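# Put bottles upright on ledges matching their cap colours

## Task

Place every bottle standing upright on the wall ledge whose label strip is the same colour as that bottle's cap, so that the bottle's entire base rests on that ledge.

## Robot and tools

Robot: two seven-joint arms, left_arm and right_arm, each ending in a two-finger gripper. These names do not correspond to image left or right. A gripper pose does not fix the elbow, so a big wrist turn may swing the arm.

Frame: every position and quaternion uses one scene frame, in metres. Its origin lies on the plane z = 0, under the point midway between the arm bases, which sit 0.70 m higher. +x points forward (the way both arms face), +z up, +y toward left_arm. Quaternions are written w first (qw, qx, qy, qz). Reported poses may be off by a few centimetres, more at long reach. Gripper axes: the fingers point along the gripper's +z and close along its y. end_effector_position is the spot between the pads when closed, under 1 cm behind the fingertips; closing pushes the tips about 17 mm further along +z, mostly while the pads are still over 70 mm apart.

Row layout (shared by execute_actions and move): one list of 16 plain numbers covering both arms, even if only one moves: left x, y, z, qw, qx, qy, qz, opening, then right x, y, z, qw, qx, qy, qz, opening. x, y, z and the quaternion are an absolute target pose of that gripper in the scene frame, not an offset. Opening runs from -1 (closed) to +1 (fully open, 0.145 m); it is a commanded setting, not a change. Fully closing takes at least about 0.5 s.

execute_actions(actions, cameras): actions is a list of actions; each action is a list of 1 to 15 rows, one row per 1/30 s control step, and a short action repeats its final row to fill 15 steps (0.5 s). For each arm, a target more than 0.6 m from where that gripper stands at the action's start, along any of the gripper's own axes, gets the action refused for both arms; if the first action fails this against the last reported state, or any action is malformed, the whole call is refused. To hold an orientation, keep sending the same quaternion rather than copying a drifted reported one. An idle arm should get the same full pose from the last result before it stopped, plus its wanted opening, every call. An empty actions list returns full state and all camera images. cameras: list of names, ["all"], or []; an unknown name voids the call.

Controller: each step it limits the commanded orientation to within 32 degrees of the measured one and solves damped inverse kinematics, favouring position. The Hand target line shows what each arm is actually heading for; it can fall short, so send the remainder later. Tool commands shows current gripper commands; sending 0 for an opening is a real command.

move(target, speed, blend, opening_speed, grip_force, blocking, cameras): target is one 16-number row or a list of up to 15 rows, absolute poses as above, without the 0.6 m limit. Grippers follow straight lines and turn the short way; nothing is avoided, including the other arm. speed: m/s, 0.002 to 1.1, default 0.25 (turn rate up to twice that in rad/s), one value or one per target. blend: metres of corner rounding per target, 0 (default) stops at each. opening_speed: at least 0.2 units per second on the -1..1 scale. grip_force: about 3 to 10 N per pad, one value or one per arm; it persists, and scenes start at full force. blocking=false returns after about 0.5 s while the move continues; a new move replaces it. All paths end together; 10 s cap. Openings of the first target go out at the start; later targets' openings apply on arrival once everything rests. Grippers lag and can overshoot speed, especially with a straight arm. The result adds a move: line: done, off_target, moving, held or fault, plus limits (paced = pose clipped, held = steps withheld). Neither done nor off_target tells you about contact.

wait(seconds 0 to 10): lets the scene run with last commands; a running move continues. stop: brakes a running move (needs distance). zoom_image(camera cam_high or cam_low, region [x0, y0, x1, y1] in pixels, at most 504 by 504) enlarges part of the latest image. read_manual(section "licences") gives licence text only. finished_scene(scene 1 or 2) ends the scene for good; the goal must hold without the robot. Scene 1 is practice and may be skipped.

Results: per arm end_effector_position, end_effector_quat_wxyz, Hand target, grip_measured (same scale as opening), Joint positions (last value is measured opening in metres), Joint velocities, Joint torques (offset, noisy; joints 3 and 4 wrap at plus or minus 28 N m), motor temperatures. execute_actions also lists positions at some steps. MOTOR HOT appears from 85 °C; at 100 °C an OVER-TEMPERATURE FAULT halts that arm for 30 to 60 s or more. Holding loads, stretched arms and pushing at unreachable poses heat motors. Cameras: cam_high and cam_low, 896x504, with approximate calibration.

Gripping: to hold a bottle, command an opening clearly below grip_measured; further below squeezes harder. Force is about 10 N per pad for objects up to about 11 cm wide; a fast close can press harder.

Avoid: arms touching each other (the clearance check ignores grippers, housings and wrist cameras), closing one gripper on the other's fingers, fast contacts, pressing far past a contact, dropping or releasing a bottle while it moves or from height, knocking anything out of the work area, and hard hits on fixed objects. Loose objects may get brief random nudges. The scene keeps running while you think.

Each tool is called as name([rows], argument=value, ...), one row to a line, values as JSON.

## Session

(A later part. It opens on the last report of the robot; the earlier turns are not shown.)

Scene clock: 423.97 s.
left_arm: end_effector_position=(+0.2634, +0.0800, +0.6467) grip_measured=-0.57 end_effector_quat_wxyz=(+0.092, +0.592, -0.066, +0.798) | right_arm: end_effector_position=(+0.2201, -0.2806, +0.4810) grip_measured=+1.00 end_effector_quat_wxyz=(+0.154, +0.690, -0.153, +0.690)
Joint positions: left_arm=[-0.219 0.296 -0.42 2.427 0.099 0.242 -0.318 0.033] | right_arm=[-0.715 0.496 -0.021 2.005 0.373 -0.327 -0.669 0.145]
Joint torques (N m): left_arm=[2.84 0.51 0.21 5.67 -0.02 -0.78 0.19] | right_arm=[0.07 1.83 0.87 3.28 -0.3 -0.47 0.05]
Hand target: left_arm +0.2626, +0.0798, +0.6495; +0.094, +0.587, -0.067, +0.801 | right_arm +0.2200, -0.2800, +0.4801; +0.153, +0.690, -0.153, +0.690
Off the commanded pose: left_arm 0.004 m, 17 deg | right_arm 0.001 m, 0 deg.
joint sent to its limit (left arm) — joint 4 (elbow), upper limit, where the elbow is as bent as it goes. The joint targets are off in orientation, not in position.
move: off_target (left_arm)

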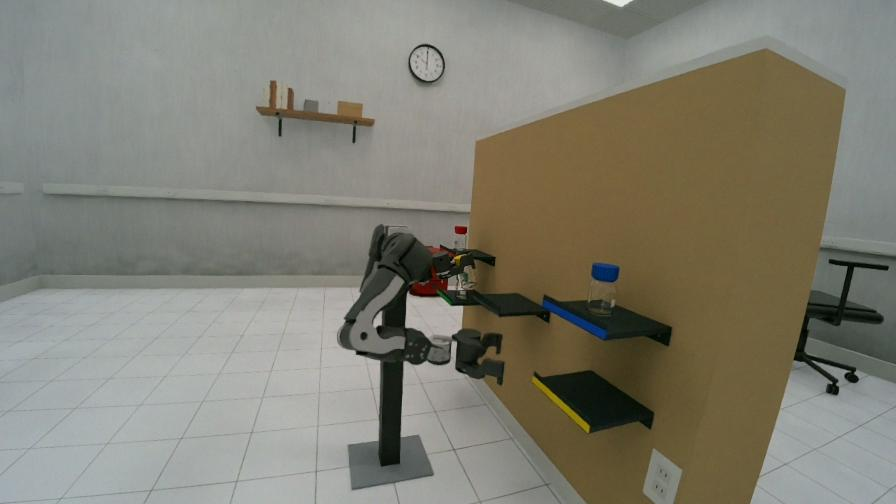

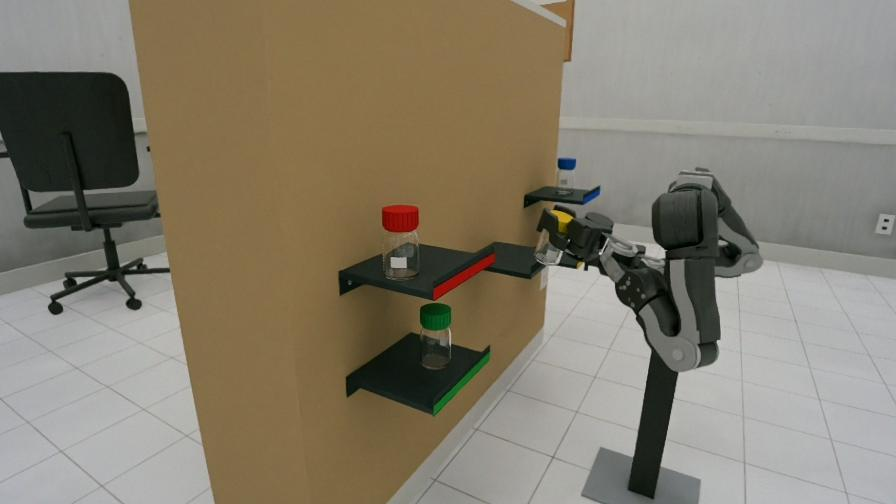

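move([
  [0.32,0.035,0.662,0.0923,0.701,-0.0923,0.701,-1,0.22,-0.28,0.48,0.153,0.69,-0.153,0.69,1],
  [0.394,-0.005,0.65,0.0923,0.701,-0.0923,0.701,-1,0.22,-0.28,0.48,0.153,0.69,-0.153,0.69,1],
  [0.394,-0.005,0.625,0.0923,0.701,-0.0923,0.701,-1,0.22,-0.28,0.48,0.153,0.69,-0.153,0.69,1],
], speed=[0.12,0.12,0.05], blend=[0.02,0.005,0], cameras=["cam_low","cam_high"])

zoom_image(camera="cam_low", region=[400, 140, 660, 340])

zoom_image(camera="cam_high", region=[420, 220, 580, 340])

Scene clock: 439.40 s.
left_arm: end_effector_position=(+0.3939, -0.0045, +0.6248) grip_measured=-0.57 end_effector_quat_wxyz=(+0.092, +0.703, -0.091, +0.699) | right_arm: end_effector_position=(+0.2201, -0.2806, +0.4810) grip_measured=+1.00 end_effector_quat_wxyz=(+0.154, +0.690, -0.153, +0.690)
Joint positions: left_arm=[0.601 0.148 -0.747 1.792 0.585 0.53 -0.664 0.033] | right_arm=[-0.715 0.496 -0.021 2.005 0.373 -0.327 -0.669 0.145]
Joint torques (N m): left_arm=[7.9 -1.07 0.9 3.75 -0.28 -0.79 0.2] | right_arm=[0.17 1.96 0.91 3.19 -0.32 -0.49 0.05]
Hand target: left_arm +0.3940, -0.0050, +0.6250; +0.092, +0.701, -0.092, +0.701 | right_arm +0.2200, -0.2800, +0.4801; +0.153, +0.690, -0.153, +0.690
Off the commanded pose: left_arm 0.001 m, 0 deg | right_arm 0.001 m, 0 deg.
move: done

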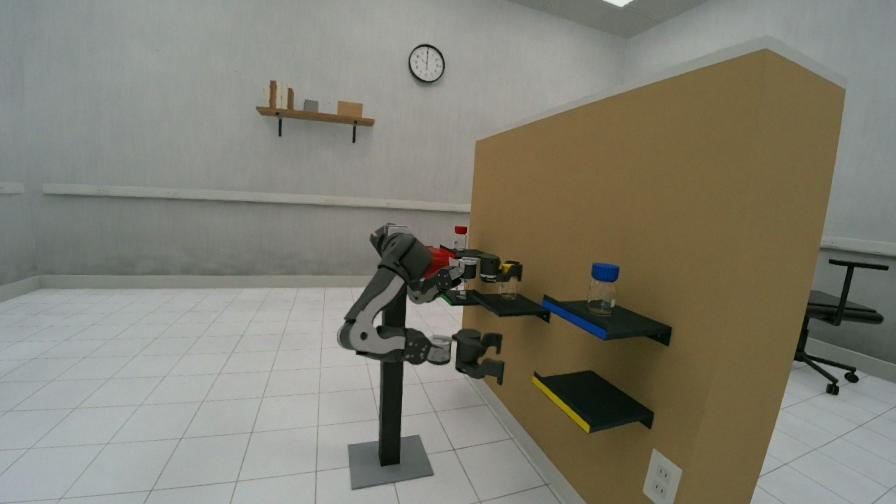

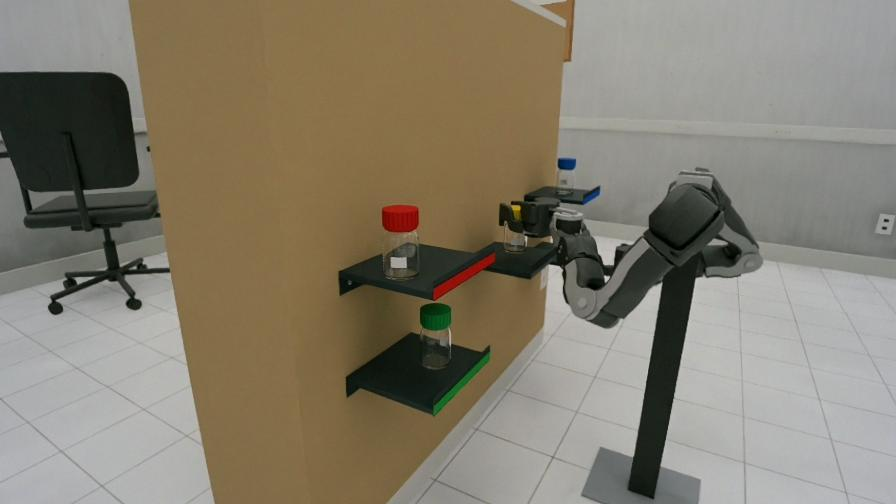

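Scaled by 1.938 from the camera's 896x504 image, which has a finer 1280x720 frame.

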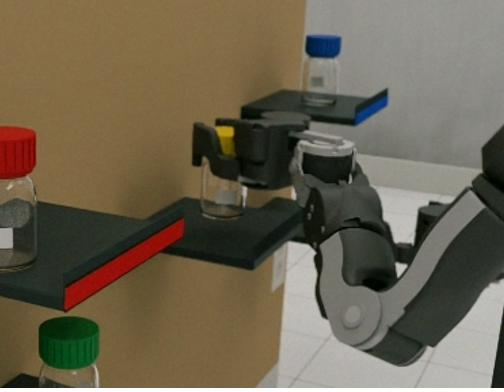

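Scaled by 3.150 from the camera's 896x504 image, which has a finer 1280x720 frame.

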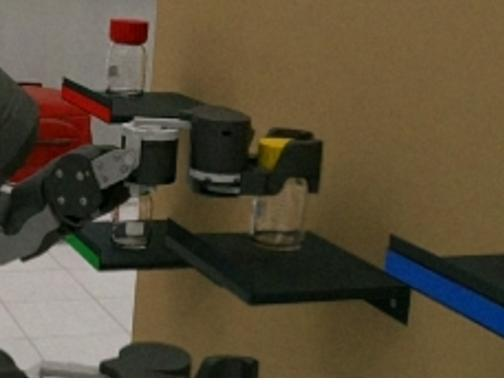

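move(target=[0.394,-0.005,0.613,0.0923,0.701,-0.0923,0.701,-1,0.22,-0.28,0.48,0.153,0.69,-0.153,0.69,1], speed=0.03)

move(target=[0.394,-0.005,0.606,0.0923,0.701,-0.0923,0.701,-1,0.22,-0.28,0.48,0.153,0.69,-0.153,0.69,1], speed=0.02, cameras=["cam_low","cam_high"])

zoom_image(camera="cam_high", region=[420, 220, 580, 340])

Scene clock: 449.13 s.
left_arm: end_effector_position=(+0.3939, -0.0047, +0.6138) grip_measured=-0.57 end_effector_quat_wxyz=(+0.092, +0.702, -0.091, +0.700) | right_arm: end_effector_position=(+0.2201, -0.2806, +0.4810) grip_measured=+1.00 end_effector_quat_wxyz=(+0.154, +0.690, -0.153, +0.690)
Joint positions: left_arm=[0.584 0.167 -0.772 1.773 0.579 0.476 -0.661 0.033] | right_arm=[-0.715 0.496 -0.021 2.005 0.373 -0.327 -0.669 0.145]
Joint torques (N m): left_arm=[7.45 -0.96 0.94 3.69 -0.28 -0.81 0.19] | right_arm=[-0.12 1.94 0.92 3.29 -0.3 -0.46 0.04]
Hand target: left_arm +0.3940, -0.0050, +0.6130; +0.092, +0.701, -0.092, +0.701 | right_arm +0.2200, -0.2800, +0.4801; +0.153, +0.690, -0.153, +0.690
Off the commanded pose: left_arm 0.001 m, 0 deg | right_arm 0.001 m, 0 deg.
move: done

Scene clock: 449.90 s.
left_arm: end_effector_position=(+0.3939, -0.0047, +0.6090) grip_measured=-0.57 end_effector_quat_wxyz=(+0.093, +0.700, -0.091, +0.703) | right_arm: end_effector_position=(+0.2201, -0.2806, +0.4810) grip_measured=+1.00 end_effector_quat_wxyz=(+0.154, +0.690, -0.153, +0.690)
Joint positions: left_arm=[0.578 0.179 -0.788 1.762 0.576 0.441 -0.661 0.033] | right_arm=[-0.715 0.496 -0.021 2.005 0.373 -0.327 -0.669 0.145]
Joint torques (N m): left_arm=[6.82 -0.88 0.83 3.33 -0.23 -0.73 0.18] | right_arm=[0.09 1.94 0.91 3.37 -0.32 -0.47 0.02]
Hand target: left_arm +0.3940, -0.0050, +0.6059; +0.092, +0.701, -0.092, +0.701 | right_arm +0.2200, -0.2800, +0.4801; +0.153, +0.690, -0.153, +0.690
Off the commanded pose: left_arm 0.003 m, 0 deg | right_arm 0.001 m, 0 deg.
move: done

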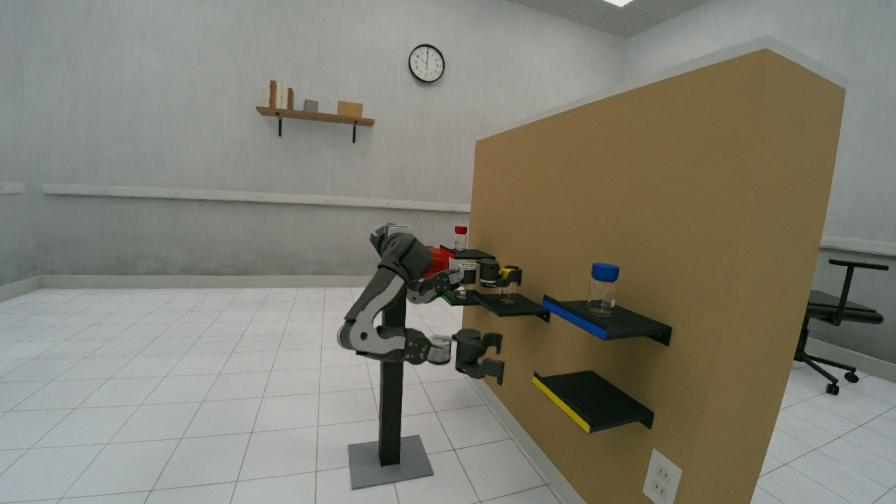

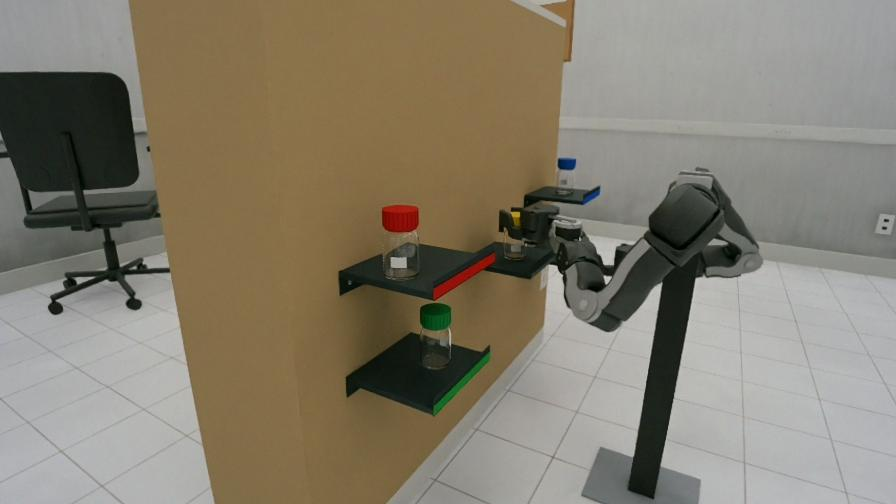

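Scaled by 3.150 from the camera's 896x504 image, which has a finer 1280x720 frame.

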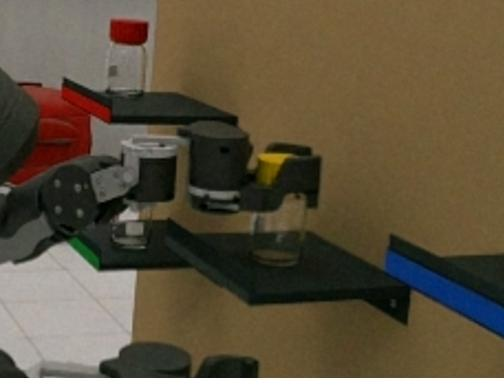

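move([
  [0.394,-0.005,0.608,0.0923,0.701,-0.0923,0.701,0.3,0.22,-0.28,0.48,0.153,0.69,-0.153,0.69,1],
  [0.28,0.026,0.613,0.0923,0.701,-0.0923,0.701,0.3,0.22,-0.28,0.48,0.153,0.69,-0.153,0.69,1],
  [0.24,0.17,0.57,-0.0616,0.704,0.0616,0.704,0.3,0.22,-0.28,0.48,0.153,0.69,-0.153,0.69,1],
  [0.22,0.28,0.5,-0.153,0.69,0.153,0.69,0.3,0.24,-0.18,0.57,0.0616,0.704,-0.0616,0.704,0.6],
], speed=[0.03,0.08,0.15,0.15], blend=[0,0.02,0.03,0], opening_speed=0.6, cameras=["cam_low","cam_high"])

zoom_image(camera="cam_high", region=[420, 220, 580, 340])

zoom_image(camera="cam_low", region=[400, 140, 660, 340])

Scene clock: 474.57 s.
left_arm: end_effector_position=(+0.2198, +0.2802, +0.5007) grip_measured=+0.30 end_effector_quat_wxyz=(-0.154, +0.689, +0.155, +0.691) | right_arm: end_effector_position=(+0.2401, -0.1796, +0.5711) grip_measured=+0.60 end_effector_quat_wxyz=(+0.059, +0.702, -0.061, +0.707)
Joint positions: left_arm=[-0.727 0.77 -0.15 2.102 0.461 -0.372 -0.938 0.098] | right_arm=[-0.573 0.508 -0.236 2.443 0.277 0.156 -0.707 0.119]
Joint torques (N m): left_arm=[0.38 3.47 1.03 4.07 -0.21 -0.5 0.21] | right_arm=[0.41 1.28 0.66 3.77 -0.32 -0.19 -0.09]
Hand target: left_arm +0.2200, +0.2800, +0.5000; -0.153, +0.690, +0.153, +0.690 | right_arm +0.2401, -0.1799, +0.5700; +0.062, +0.704, -0.062, +0.705
Off the commanded pose: left_arm 0.001 m, 0 deg | right_arm 0.001 m, 0 deg.
joint read past its limit (right arm) — joint 4 (elbow), upper limit, where the elbow is as bent as it goes.
joint sent to its limit (right arm) — joint 4 (elbow), upper limit, where the elbow is as bent as it goes. The joint targets still meet the commanded pose.
move: done

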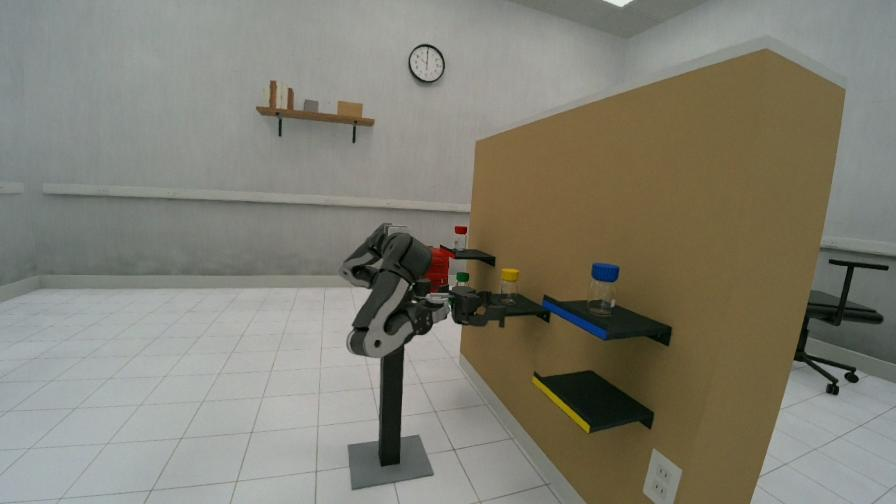

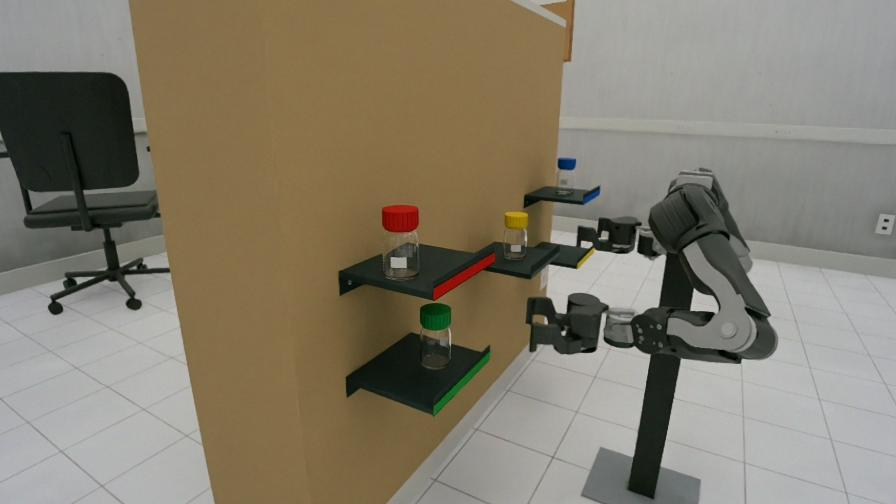

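Scaled by 3.150 from the camera's 896x504 image, which has a finer 1280x720 frame.

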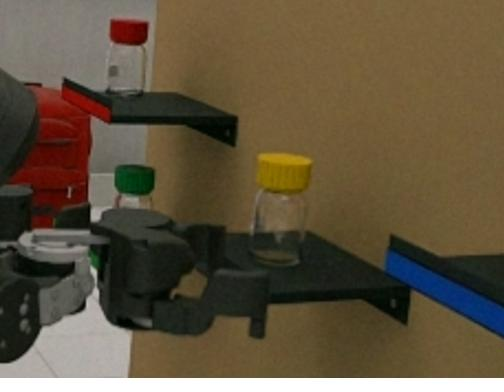

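Scaled by 1.938 from the camera's 896x504 image, which has a finer 1280x720 frame.

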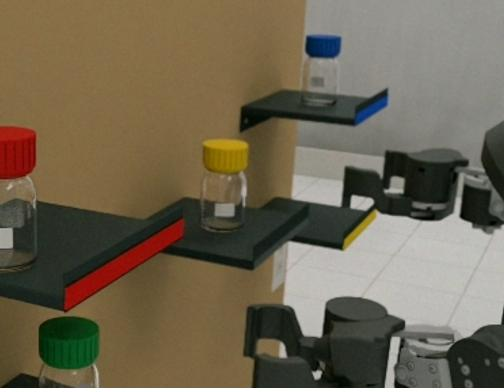

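move([
  [0.22,0.28,0.5,-0.153,0.69,0.153,0.69,0.3,0.258,-0.045,0.607,-0.0923,0.701,0.0923,0.701,0.6],
  [0.22,0.28,0.5,-0.153,0.69,0.153,0.69,0.3,0.30,-0.02,0.607,-0.0923,0.701,0.0923,0.701,0.6],
  [0.22,0.28,0.5,-0.153,0.69,0.153,0.69,0.3,0.389,0.004,0.606,-0.0923,0.701,0.0923,0.701,0.6],
], speed=[0.13,0.1,0.1], blend=[0.02,0.01,0], cameras=["cam_low","cam_high"])

zoom_image(camera="cam_high", region=[420, 220, 580, 340])

zoom_image(camera="cam_low", region=[400, 140, 660, 340])

Scene clock: 494.47 s.
left_arm: end_effector_position=(+0.2198, +0.2802, +0.5007) grip_measured=+0.30 end_effector_quat_wxyz=(-0.154, +0.689, +0.155, +0.691) | right_arm: end_effector_position=(+0.3890, +0.0037, +0.6060) grip_measured=+0.60 end_effector_quat_wxyz=(-0.090, +0.702, +0.092, +0.701)
Joint positions: left_arm=[-0.727 0.77 -0.15 2.102 0.461 -0.372 -0.938 0.098] | right_arm=[0.465 0.083 -0.665 1.785 0.391 0.514 -0.53 0.119]
Joint torques (N m): left_arm=[0.38 3.47 1.02 4.07 -0.21 -0.5 0.21] | right_arm=[5.18 -1.38 1.51 3.58 -0.06 -0.51 0.14]
Hand target: left_arm +0.2200, +0.2800, +0.5000; -0.153, +0.690, +0.153, +0.690 | right_arm +0.3890, +0.0039, +0.6059; -0.092, +0.701, +0.092, +0.701
Off the commanded pose: left_arm 0.001 m, 0 deg | right_arm 0.000 m, 0 deg.
move: done

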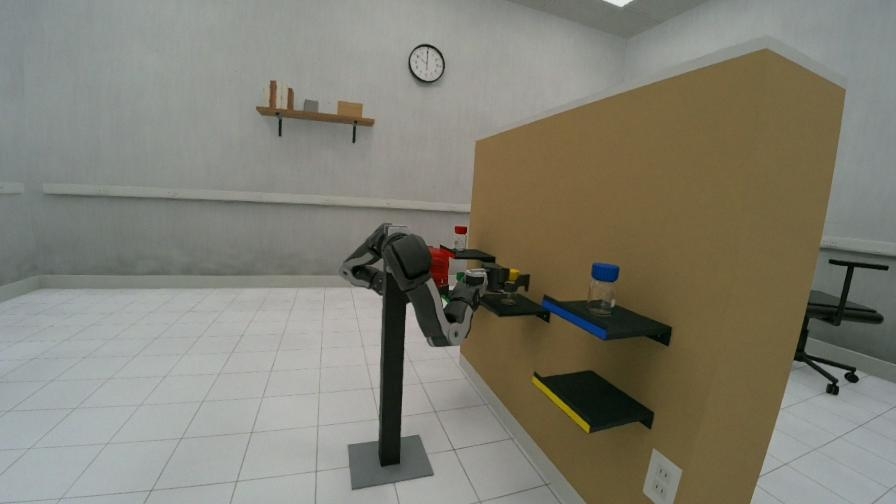

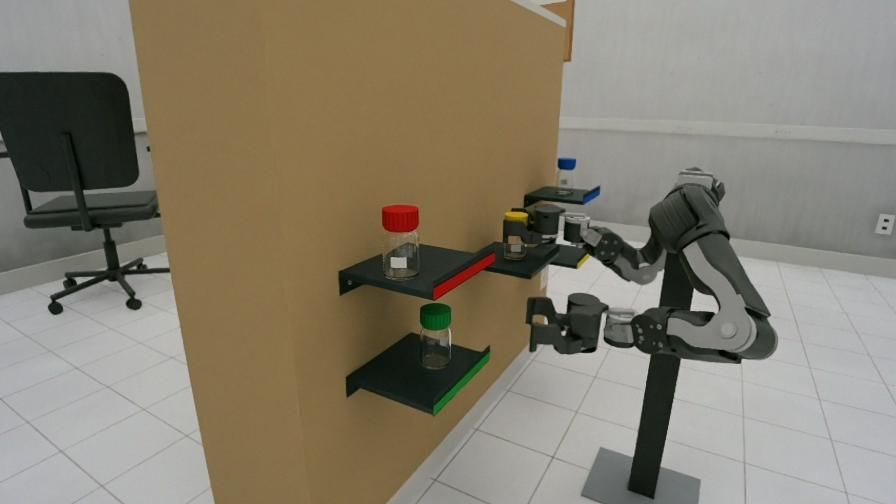

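Scaled by 3.150 from the camera's 896x504 image, which has a finer 1280x720 frame.

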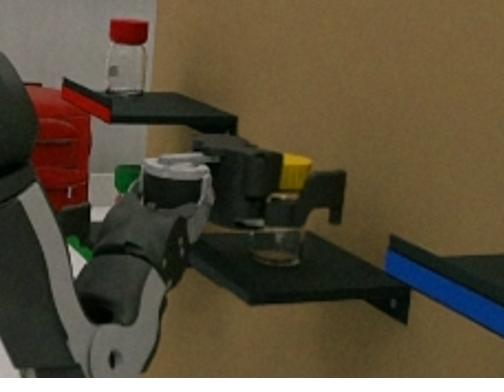

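Scaled by 1.938 from the camera's 896x504 image, which has a finer 1280x720 frame.

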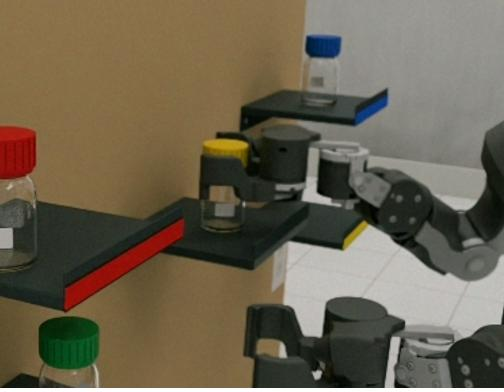

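Close, lift and transfer.

move([
  [0.22,0.28,0.5,-0.153,0.69,0.153,0.69,0.3,0.389,0.004,0.606,-0.0923,0.701,0.0923,0.701,-1],
  [0.22,0.28,0.5,-0.153,0.69,0.153,0.69,0.3,0.389,0.004,0.655,-0.0923,0.701,0.0923,0.701,-1],
  [0.22,0.28,0.5,-0.153,0.69,0.153,0.69,0.3,0.268,-0.045,0.652,-0.0923,0.701,0.0923,0.701,-1],
], speed=[0.05,0.07,0.12], blend=[0,0.01,0], opening_speed=0.6, cameras=["cam_low","cam_high"])

zoom_image(camera="cam_low", region=[400, 140, 660, 340])

Scene clock: 509.50 s.
left_arm: end_effector_position=(+0.2198, +0.2802, +0.5007) grip_measured=+0.30 end_effector_quat_wxyz=(-0.154, +0.689, +0.155, +0.691) | right_arm: end_effector_position=(+0.2692, -0.0438, +0.6506) grip_measured=-0.58 end_effector_quat_wxyz=(-0.065, +0.668, +0.058, +0.739)
Joint positions: left_arm=[-0.727 0.77 -0.15 2.102 0.461 -0.372 -0.938 0.098] | right_arm=[0.263 0.355 -0.879 2.44 0.454 0.63 -0.992 0.032]
Joint torques (N m): left_arm=[0.41 3.47 1.03 4.07 -0.21 -0.5 0.21] | right_arm=[2.73 -0.17 0.7 3.21 -0.56 -0.5 -0.11]
Hand target: left_arm +0.2200, +0.2800, +0.5000; -0.153, +0.690, +0.153, +0.690 | right_arm +0.2688, -0.0444, +0.6516; -0.065, +0.665, +0.055, +0.742
Off the commanded pose: left_arm 0.001 m, 0 deg | right_arm 0.002 m, 8 deg.
joint sent to its limit (right arm) — joint 4 (elbow), upper limit, where the elbow is as bent as it goes. The joint targets are off in orientation, not in position.
move: off_target (right_arm)

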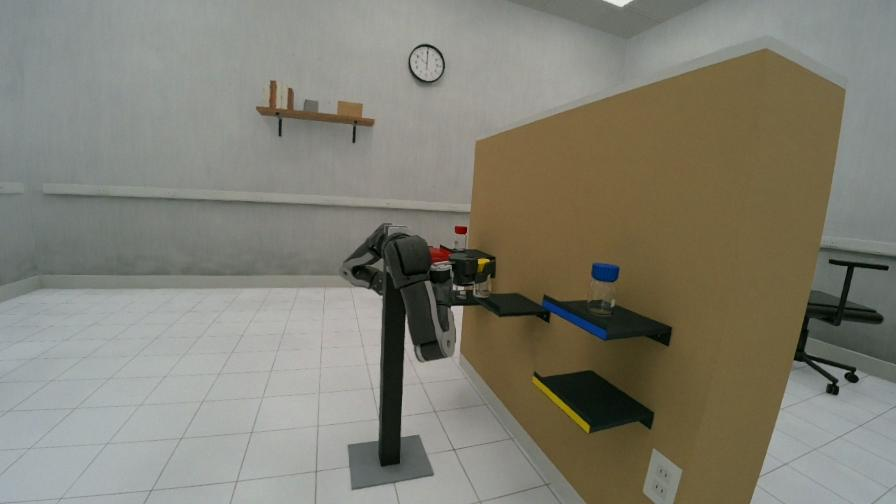

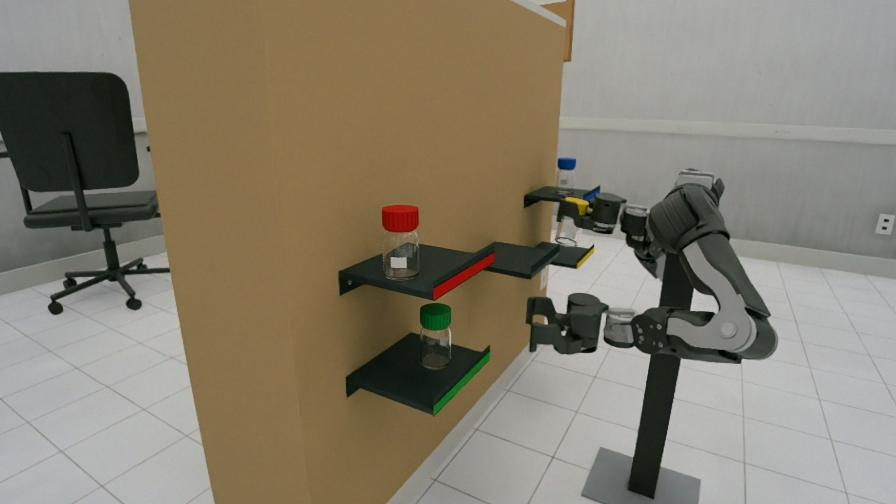

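Scaled by 1.938 from the camera's 896x504 image, which has a finer 1280x720 frame.

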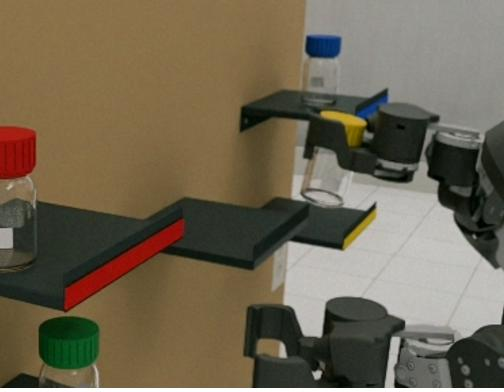

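move([
  [0.22,0.28,0.5,-0.153,0.69,0.153,0.69,0.3,0.24,-0.18,0.585,0.0616,0.704,-0.0616,0.704,-1],
  [0.22,0.28,0.5,-0.153,0.69,0.153,0.69,0.3,0.24,-0.285,0.547,0.153,0.69,-0.153,0.69,-1],
], speed=0.15, blend=[0.03,0], cameras=["cam_low","cam_high"])

zoom_image(camera="cam_high", region=[420, 240, 700, 440])

Scene clock: 522.20 s.
left_arm: end_effector_position=(+0.2198, +0.2802, +0.5007) grip_measured=+0.30 end_effector_quat_wxyz=(-0.154, +0.689, +0.155, +0.691) | right_arm: end_effector_position=(+0.2389, -0.2857, +0.5442) grip_measured=-0.58 end_effector_quat_wxyz=(+0.156, +0.694, -0.154, +0.685)
Joint positions: left_arm=[-0.727 0.77 -0.15 2.102 0.461 -0.372 -0.938 0.098] | right_arm=[-0.677 1.081 -0.143 2.257 0.685 -0.319 -1.141 0.032]
Joint torques (N m): left_arm=[0.38 3.44 1.03 4.08 -0.21 -0.5 0.21] | right_arm=[1.07 4.47 3.3 3.4 -0.59 -0.4 0.13]
Hand target: left_arm +0.2200, +0.2800, +0.5000; -0.153, +0.690, +0.153, +0.690 | right_arm +0.2400, -0.2849, +0.5470; +0.153, +0.690, -0.153, +0.690
Off the commanded pose: left_arm 0.001 m, 0 deg | right_arm 0.003 m, 1 deg.
move: done

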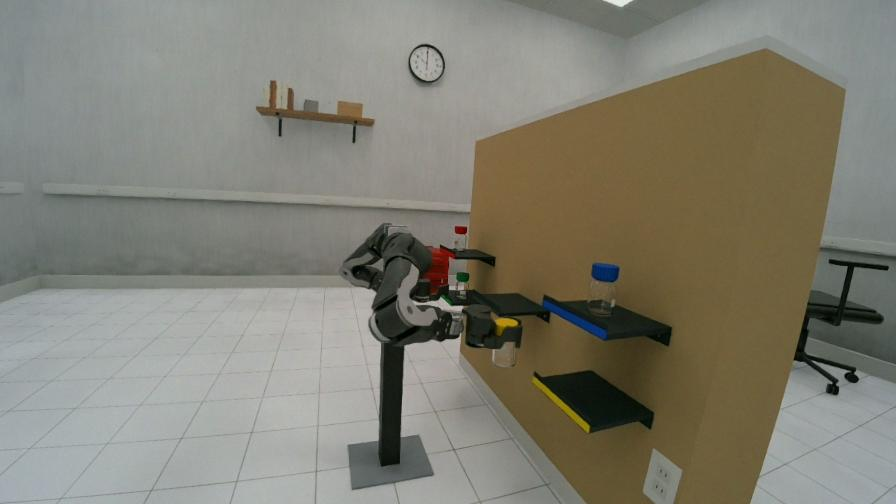

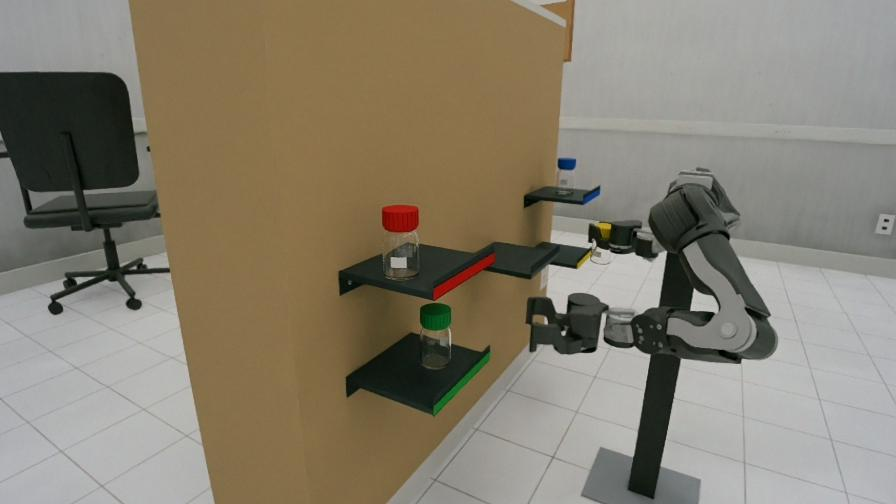

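Scaled by 1.800 from the camera's 896x504 image, which has a finer 1280x720 frame.

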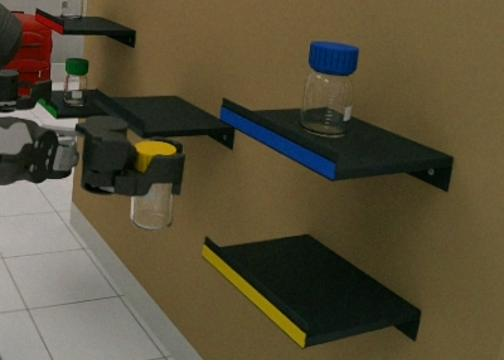

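move([
  [0.22,0.28,0.5,-0.153,0.69,0.153,0.69,0.3,0.29,-0.35,0.55,0.153,0.69,-0.153,0.69,-1],
  [0.22,0.28,0.5,-0.153,0.69,0.153,0.69,0.3,0.4,-0.405,0.55,0.153,0.69,-0.153,0.69,-1],
  [0.22,0.28,0.5,-0.153,0.69,0.153,0.69,0.3,0.4,-0.405,0.524,0.153,0.69,-0.153,0.69,-1],
], speed=[0.12,0.12,0.05], blend=[0.02,0.005,0], cameras=["cam_high"])

zoom_image(camera="cam_high", region=[480, 260, 700, 440])

move(target=[0.22,0.28,0.5,-0.153,0.69,0.153,0.69,0.3,0.4,-0.405,0.514,0.153,0.69,-0.153,0.69,-1], speed=0.03, cameras=["cam_high"])

zoom_image(camera="cam_high", region=[480, 260, 700, 440])

Scene clock: 536.23 s.
left_arm: end_effector_position=(+0.2198, +0.2802, +0.5007) grip_measured=+0.30 end_effector_quat_wxyz=(-0.154, +0.689, +0.155, +0.691) | right_arm: end_effector_position=(+0.3993, -0.4064, +0.5223) grip_measured=-0.58 end_effector_quat_wxyz=(+0.155, +0.694, -0.156, +0.686)
Joint positions: left_arm=[-0.727 0.77 -0.15 2.102 0.461 -0.372 -0.938 0.098] | right_arm=[0.323 0.936 -0.445 1.233 1.016 -0.218 -0.416 0.032]
Joint torques (N m): left_arm=[0.38 3.44 1.03 4.08 -0.21 -0.5 0.21] | right_arm=[5 5.92 3.54 2.5 -0.3 -0.72 0.16]
Hand target: left_arm +0.2200, +0.2800, +0.5000; -0.153, +0.690, +0.153, +0.690 | right_arm +0.4000, -0.4049, +0.5240; +0.153, +0.690, -0.153, +0.690
Off the commanded pose: left_arm 0.001 m, 0 deg | right_arm 0.002 m, 1 deg.
move: done
Images, in order (width x height): cam_high 896x504.

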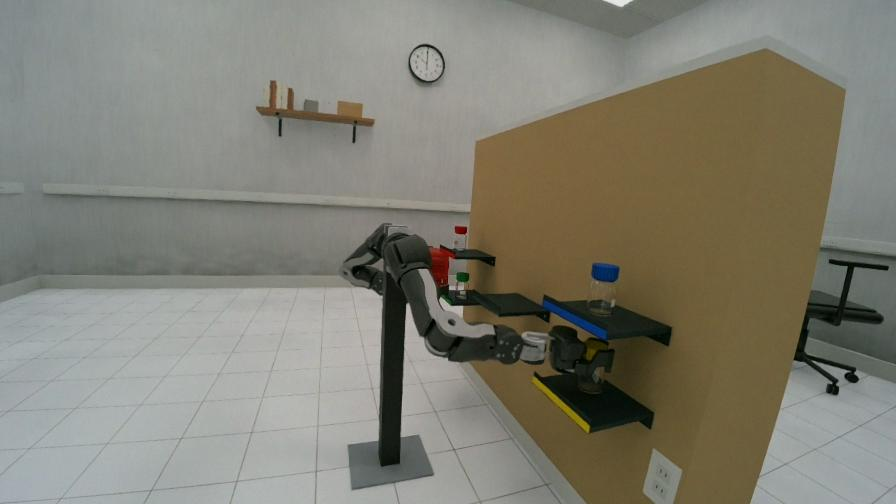

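Scaled by 2.291 from the camera's 896x504 image, which has a finer 1280x720 frame.

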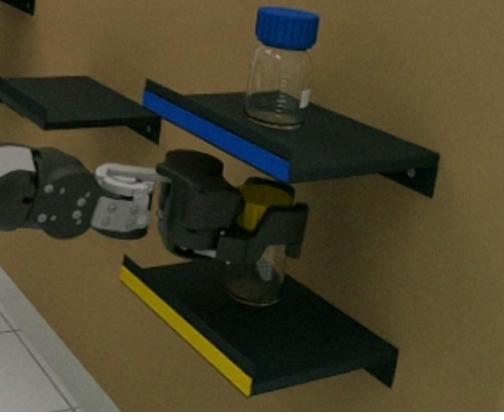

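Scene clock: 537.00 s.
left_arm: end_effector_position=(+0.2198, +0.2802, +0.5007) grip_measured=+0.30 end_effector_quat_wxyz=(-0.154, +0.689, +0.155, +0.691) | right_arm: end_effector_position=(+0.3995, -0.4063, +0.5130) grip_measured=-0.58 end_effector_quat_wxyz=(+0.155, +0.693, -0.156, +0.687)
Joint positions: left_arm=[-0.727 0.77 -0.15 2.102 0.461 -0.372 -0.938 0.098] | right_arm=[0.322 0.908 -0.445 1.194 0.996 -0.242 -0.397 0.032]
Joint torques (N m): left_arm=[0.38 3.44 1.03 4.07 -0.21 -0.5 0.21] | right_arm=[4.76 5.92 3.29 2.3 -0.24 -0.73 0.18]
Hand target: left_arm +0.2200, +0.2800, +0.5000; -0.153, +0.690, +0.153, +0.690 | right_arm +0.4000, -0.4049, +0.5140; +0.153, +0.690, -0.153, +0.690
Off the commanded pose: left_arm 0.001 m, 0 deg | right_arm 0.002 m, 1 deg.
move: done
Images, in order (width x height): cam_high 896x504.

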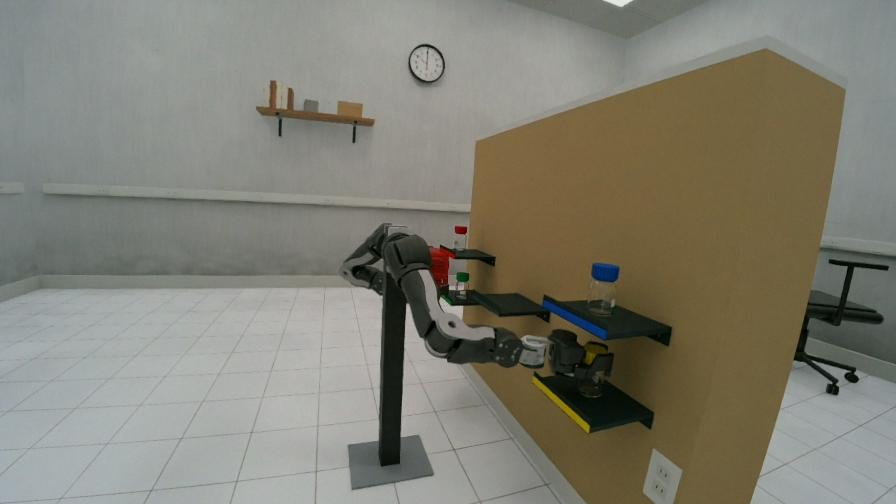

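Scaled by 2.291 from the camera's 896x504 image, which has a finer 1280x720 frame.

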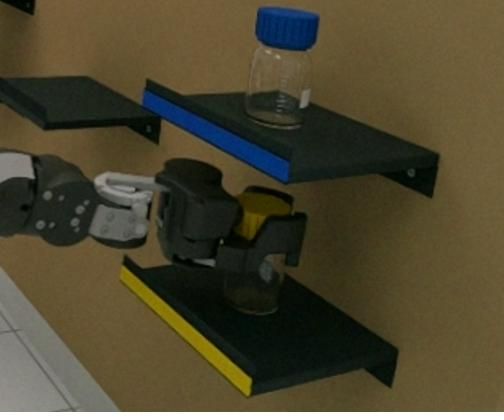

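move(target=[0.22,0.28,0.5,-0.153,0.69,0.153,0.69,0.3,0.4,-0.405,0.507,0.153,0.69,-0.153,0.69,-1], speed=0.03)

move(target=[0.22,0.28,0.5,-0.153,0.69,0.153,0.69,0.3,0.4,-0.405,0.501,0.153,0.69,-0.153,0.69,-1], speed=0.03, cameras=["cam_high"])

zoom_image(camera="cam_high", region=[480, 260, 700, 440])

Scene clock: 546.80 s.
left_arm: end_effector_position=(+0.2198, +0.2802, +0.5007) grip_measured=+0.30 end_effector_quat_wxyz=(-0.154, +0.689, +0.155, +0.691) | right_arm: end_effector_position=(+0.4000, -0.4070, +0.5123) grip_measured=-0.58 end_effector_quat_wxyz=(+0.156, +0.685, -0.154, +0.695)
Joint positions: left_arm=[-0.727 0.77 -0.15 2.102 0.461 -0.372 -0.938 0.098] | right_arm=[0.325 0.893 -0.445 1.169 0.978 -0.275 -0.385 0.032]
Joint torques (N m): left_arm=[0.38 3.47 1.03 4.07 -0.21 -0.5 0.21] | right_arm=[4.42 4.89 2.41 1.63 -0.04 -0.31 0.18]
Hand target: left_arm +0.2200, +0.2800, +0.5000; -0.153, +0.690, +0.153, +0.690 | right_arm +0.3999, -0.4050, +0.5070; +0.153, +0.690, -0.153, +0.690
Off the commanded pose: left_arm 0.001 m, 0 deg | right_arm 0.006 m, 1 deg.
move: off_target (right_arm)

Scene clock: 547.50 s.
left_arm: end_effector_position=(+0.2198, +0.2802, +0.5007) grip_measured=+0.30 end_effector_quat_wxyz=(-0.154, +0.689, +0.155, +0.691) | right_arm: end_effector_position=(+0.4008, -0.4075, +0.5121) grip_measured=-0.58 end_effector_quat_wxyz=(+0.156, +0.678, -0.153, +0.702)
Joint positions: left_arm=[-0.727 0.77 -0.15 2.102 0.461 -0.372 -0.938 0.098] | right_arm=[0.331 0.88 -0.445 1.147 0.965 -0.303 -0.374 0.032]
Joint torques (N m): left_arm=[0.38 3.44 1.03 4.08 -0.21 -0.5 0.21] | right_arm=[3.49 4.1 1.48 1.26 0.12 0.03 0.17]
Hand target: left_arm +0.2200, +0.2800, +0.5000; -0.153, +0.690, +0.153, +0.690 | right_arm +0.3997, -0.4048, +0.5011; +0.153, +0.690, -0.153, +0.690
Off the commanded pose: left_arm 0.001 m, 0 deg | right_arm 0.011 m, 2 deg.
move: off_target (right_arm)
Images, in order (width x height): cam_high 896x504.

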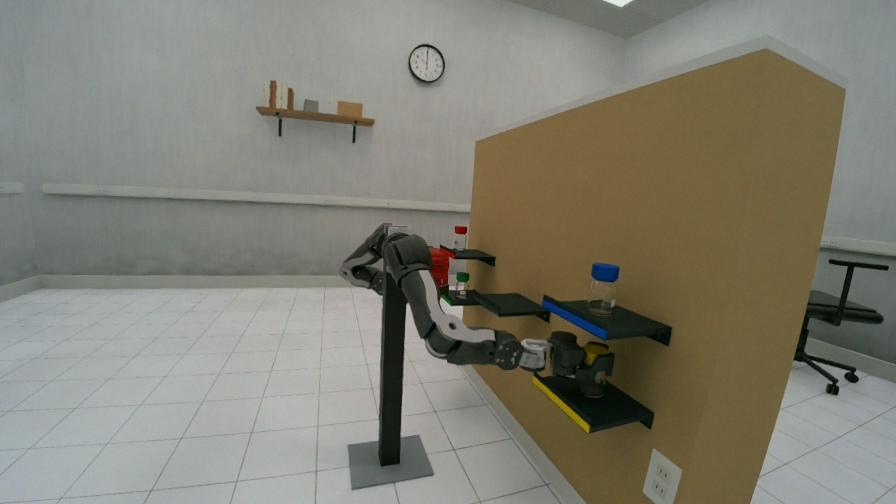

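Scaled by 2.291 from the camera's 896x504 image, which has a finer 1280x720 frame.

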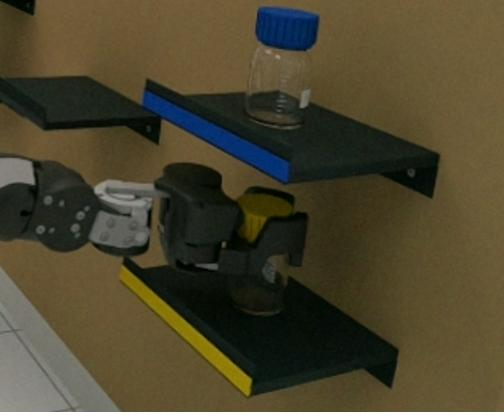

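move([
  [0.22,0.28,0.5,-0.153,0.69,0.153,0.69,0.3,0.4,-0.405,0.509,0.153,0.69,-0.153,0.69,0.2],
  [0.22,0.28,0.5,-0.153,0.69,0.153,0.69,0.3,0.291,-0.354,0.515,0.153,0.69,-0.153,0.69,0.2],
  [0.22,0.28,0.5,-0.153,0.69,0.153,0.69,0.3,0.23,-0.325,0.52,0.153,0.69,-0.153,0.69,0.2],
], speed=[0.03,0.08,0.12], blend=[0,0.02,0], opening_speed=0.6, cameras=["all"])

zoom_image(camera="cam_high", region=[420, 220, 700, 440])

zoom_image(camera="cam_low", region=[340, 140, 640, 420])

Scene clock: 559.27 s.
left_arm: end_effector_position=(+0.2198, +0.2802, +0.5007) grip_measured=+0.30 end_effector_quat_wxyz=(-0.154, +0.689, +0.155, +0.691) | right_arm: end_effector_position=(+0.2300, -0.3239, +0.5188) grip_measured=+0.20 end_effector_quat_wxyz=(+0.151, +0.693, -0.151, +0.689)
Joint positions: left_arm=[-0.727 0.77 -0.15 2.102 0.461 -0.372 -0.938 0.098] | right_arm=[-0.876 1.068 0.026 2.084 0.742 -0.524 -0.936 0.09]
Joint torques (N m): left_arm=[0.38 3.47 1.03 4.07 -0.21 -0.5 0.21] | right_arm=[0.54 3.02 3.44 2.74 -0.4 -0.33 -0.13]
Hand target: left_arm +0.2200, +0.2800, +0.5000; -0.153, +0.690, +0.153, +0.690 | right_arm +0.2300, -0.3250, +0.5200; +0.153, +0.690, -0.153, +0.690
Off the commanded pose: left_arm 0.001 m, 0 deg | right_arm 0.002 m, 0 deg.
move: done

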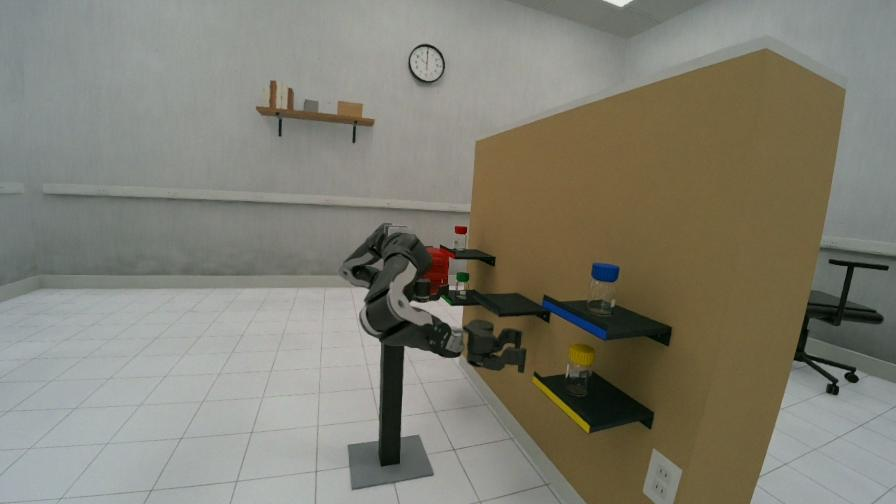

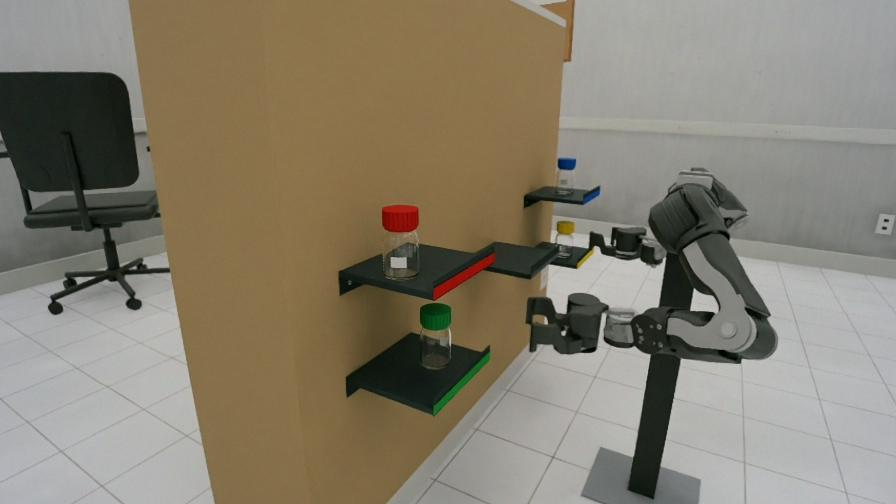

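Scaled by 1.800 from the camera's 896x504 image, which has a finer 1280x720 frame.

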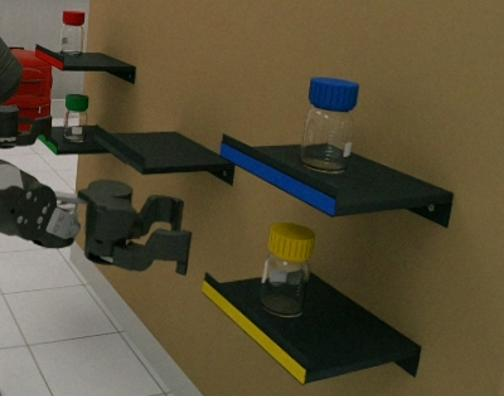

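Scaled by 1.680 from the camera's 896x504 image, which has a finer 1280x720 frame.

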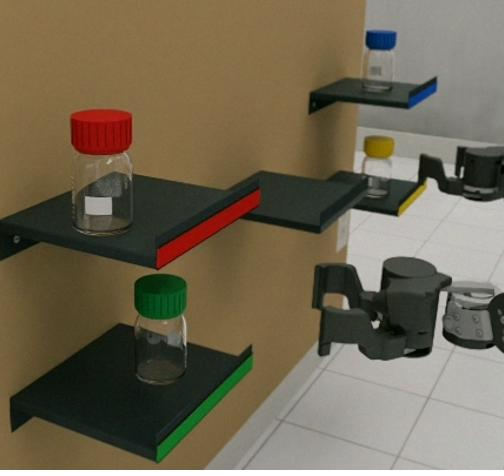

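finished_scene(scene=2)

The scene is finished: the task was done.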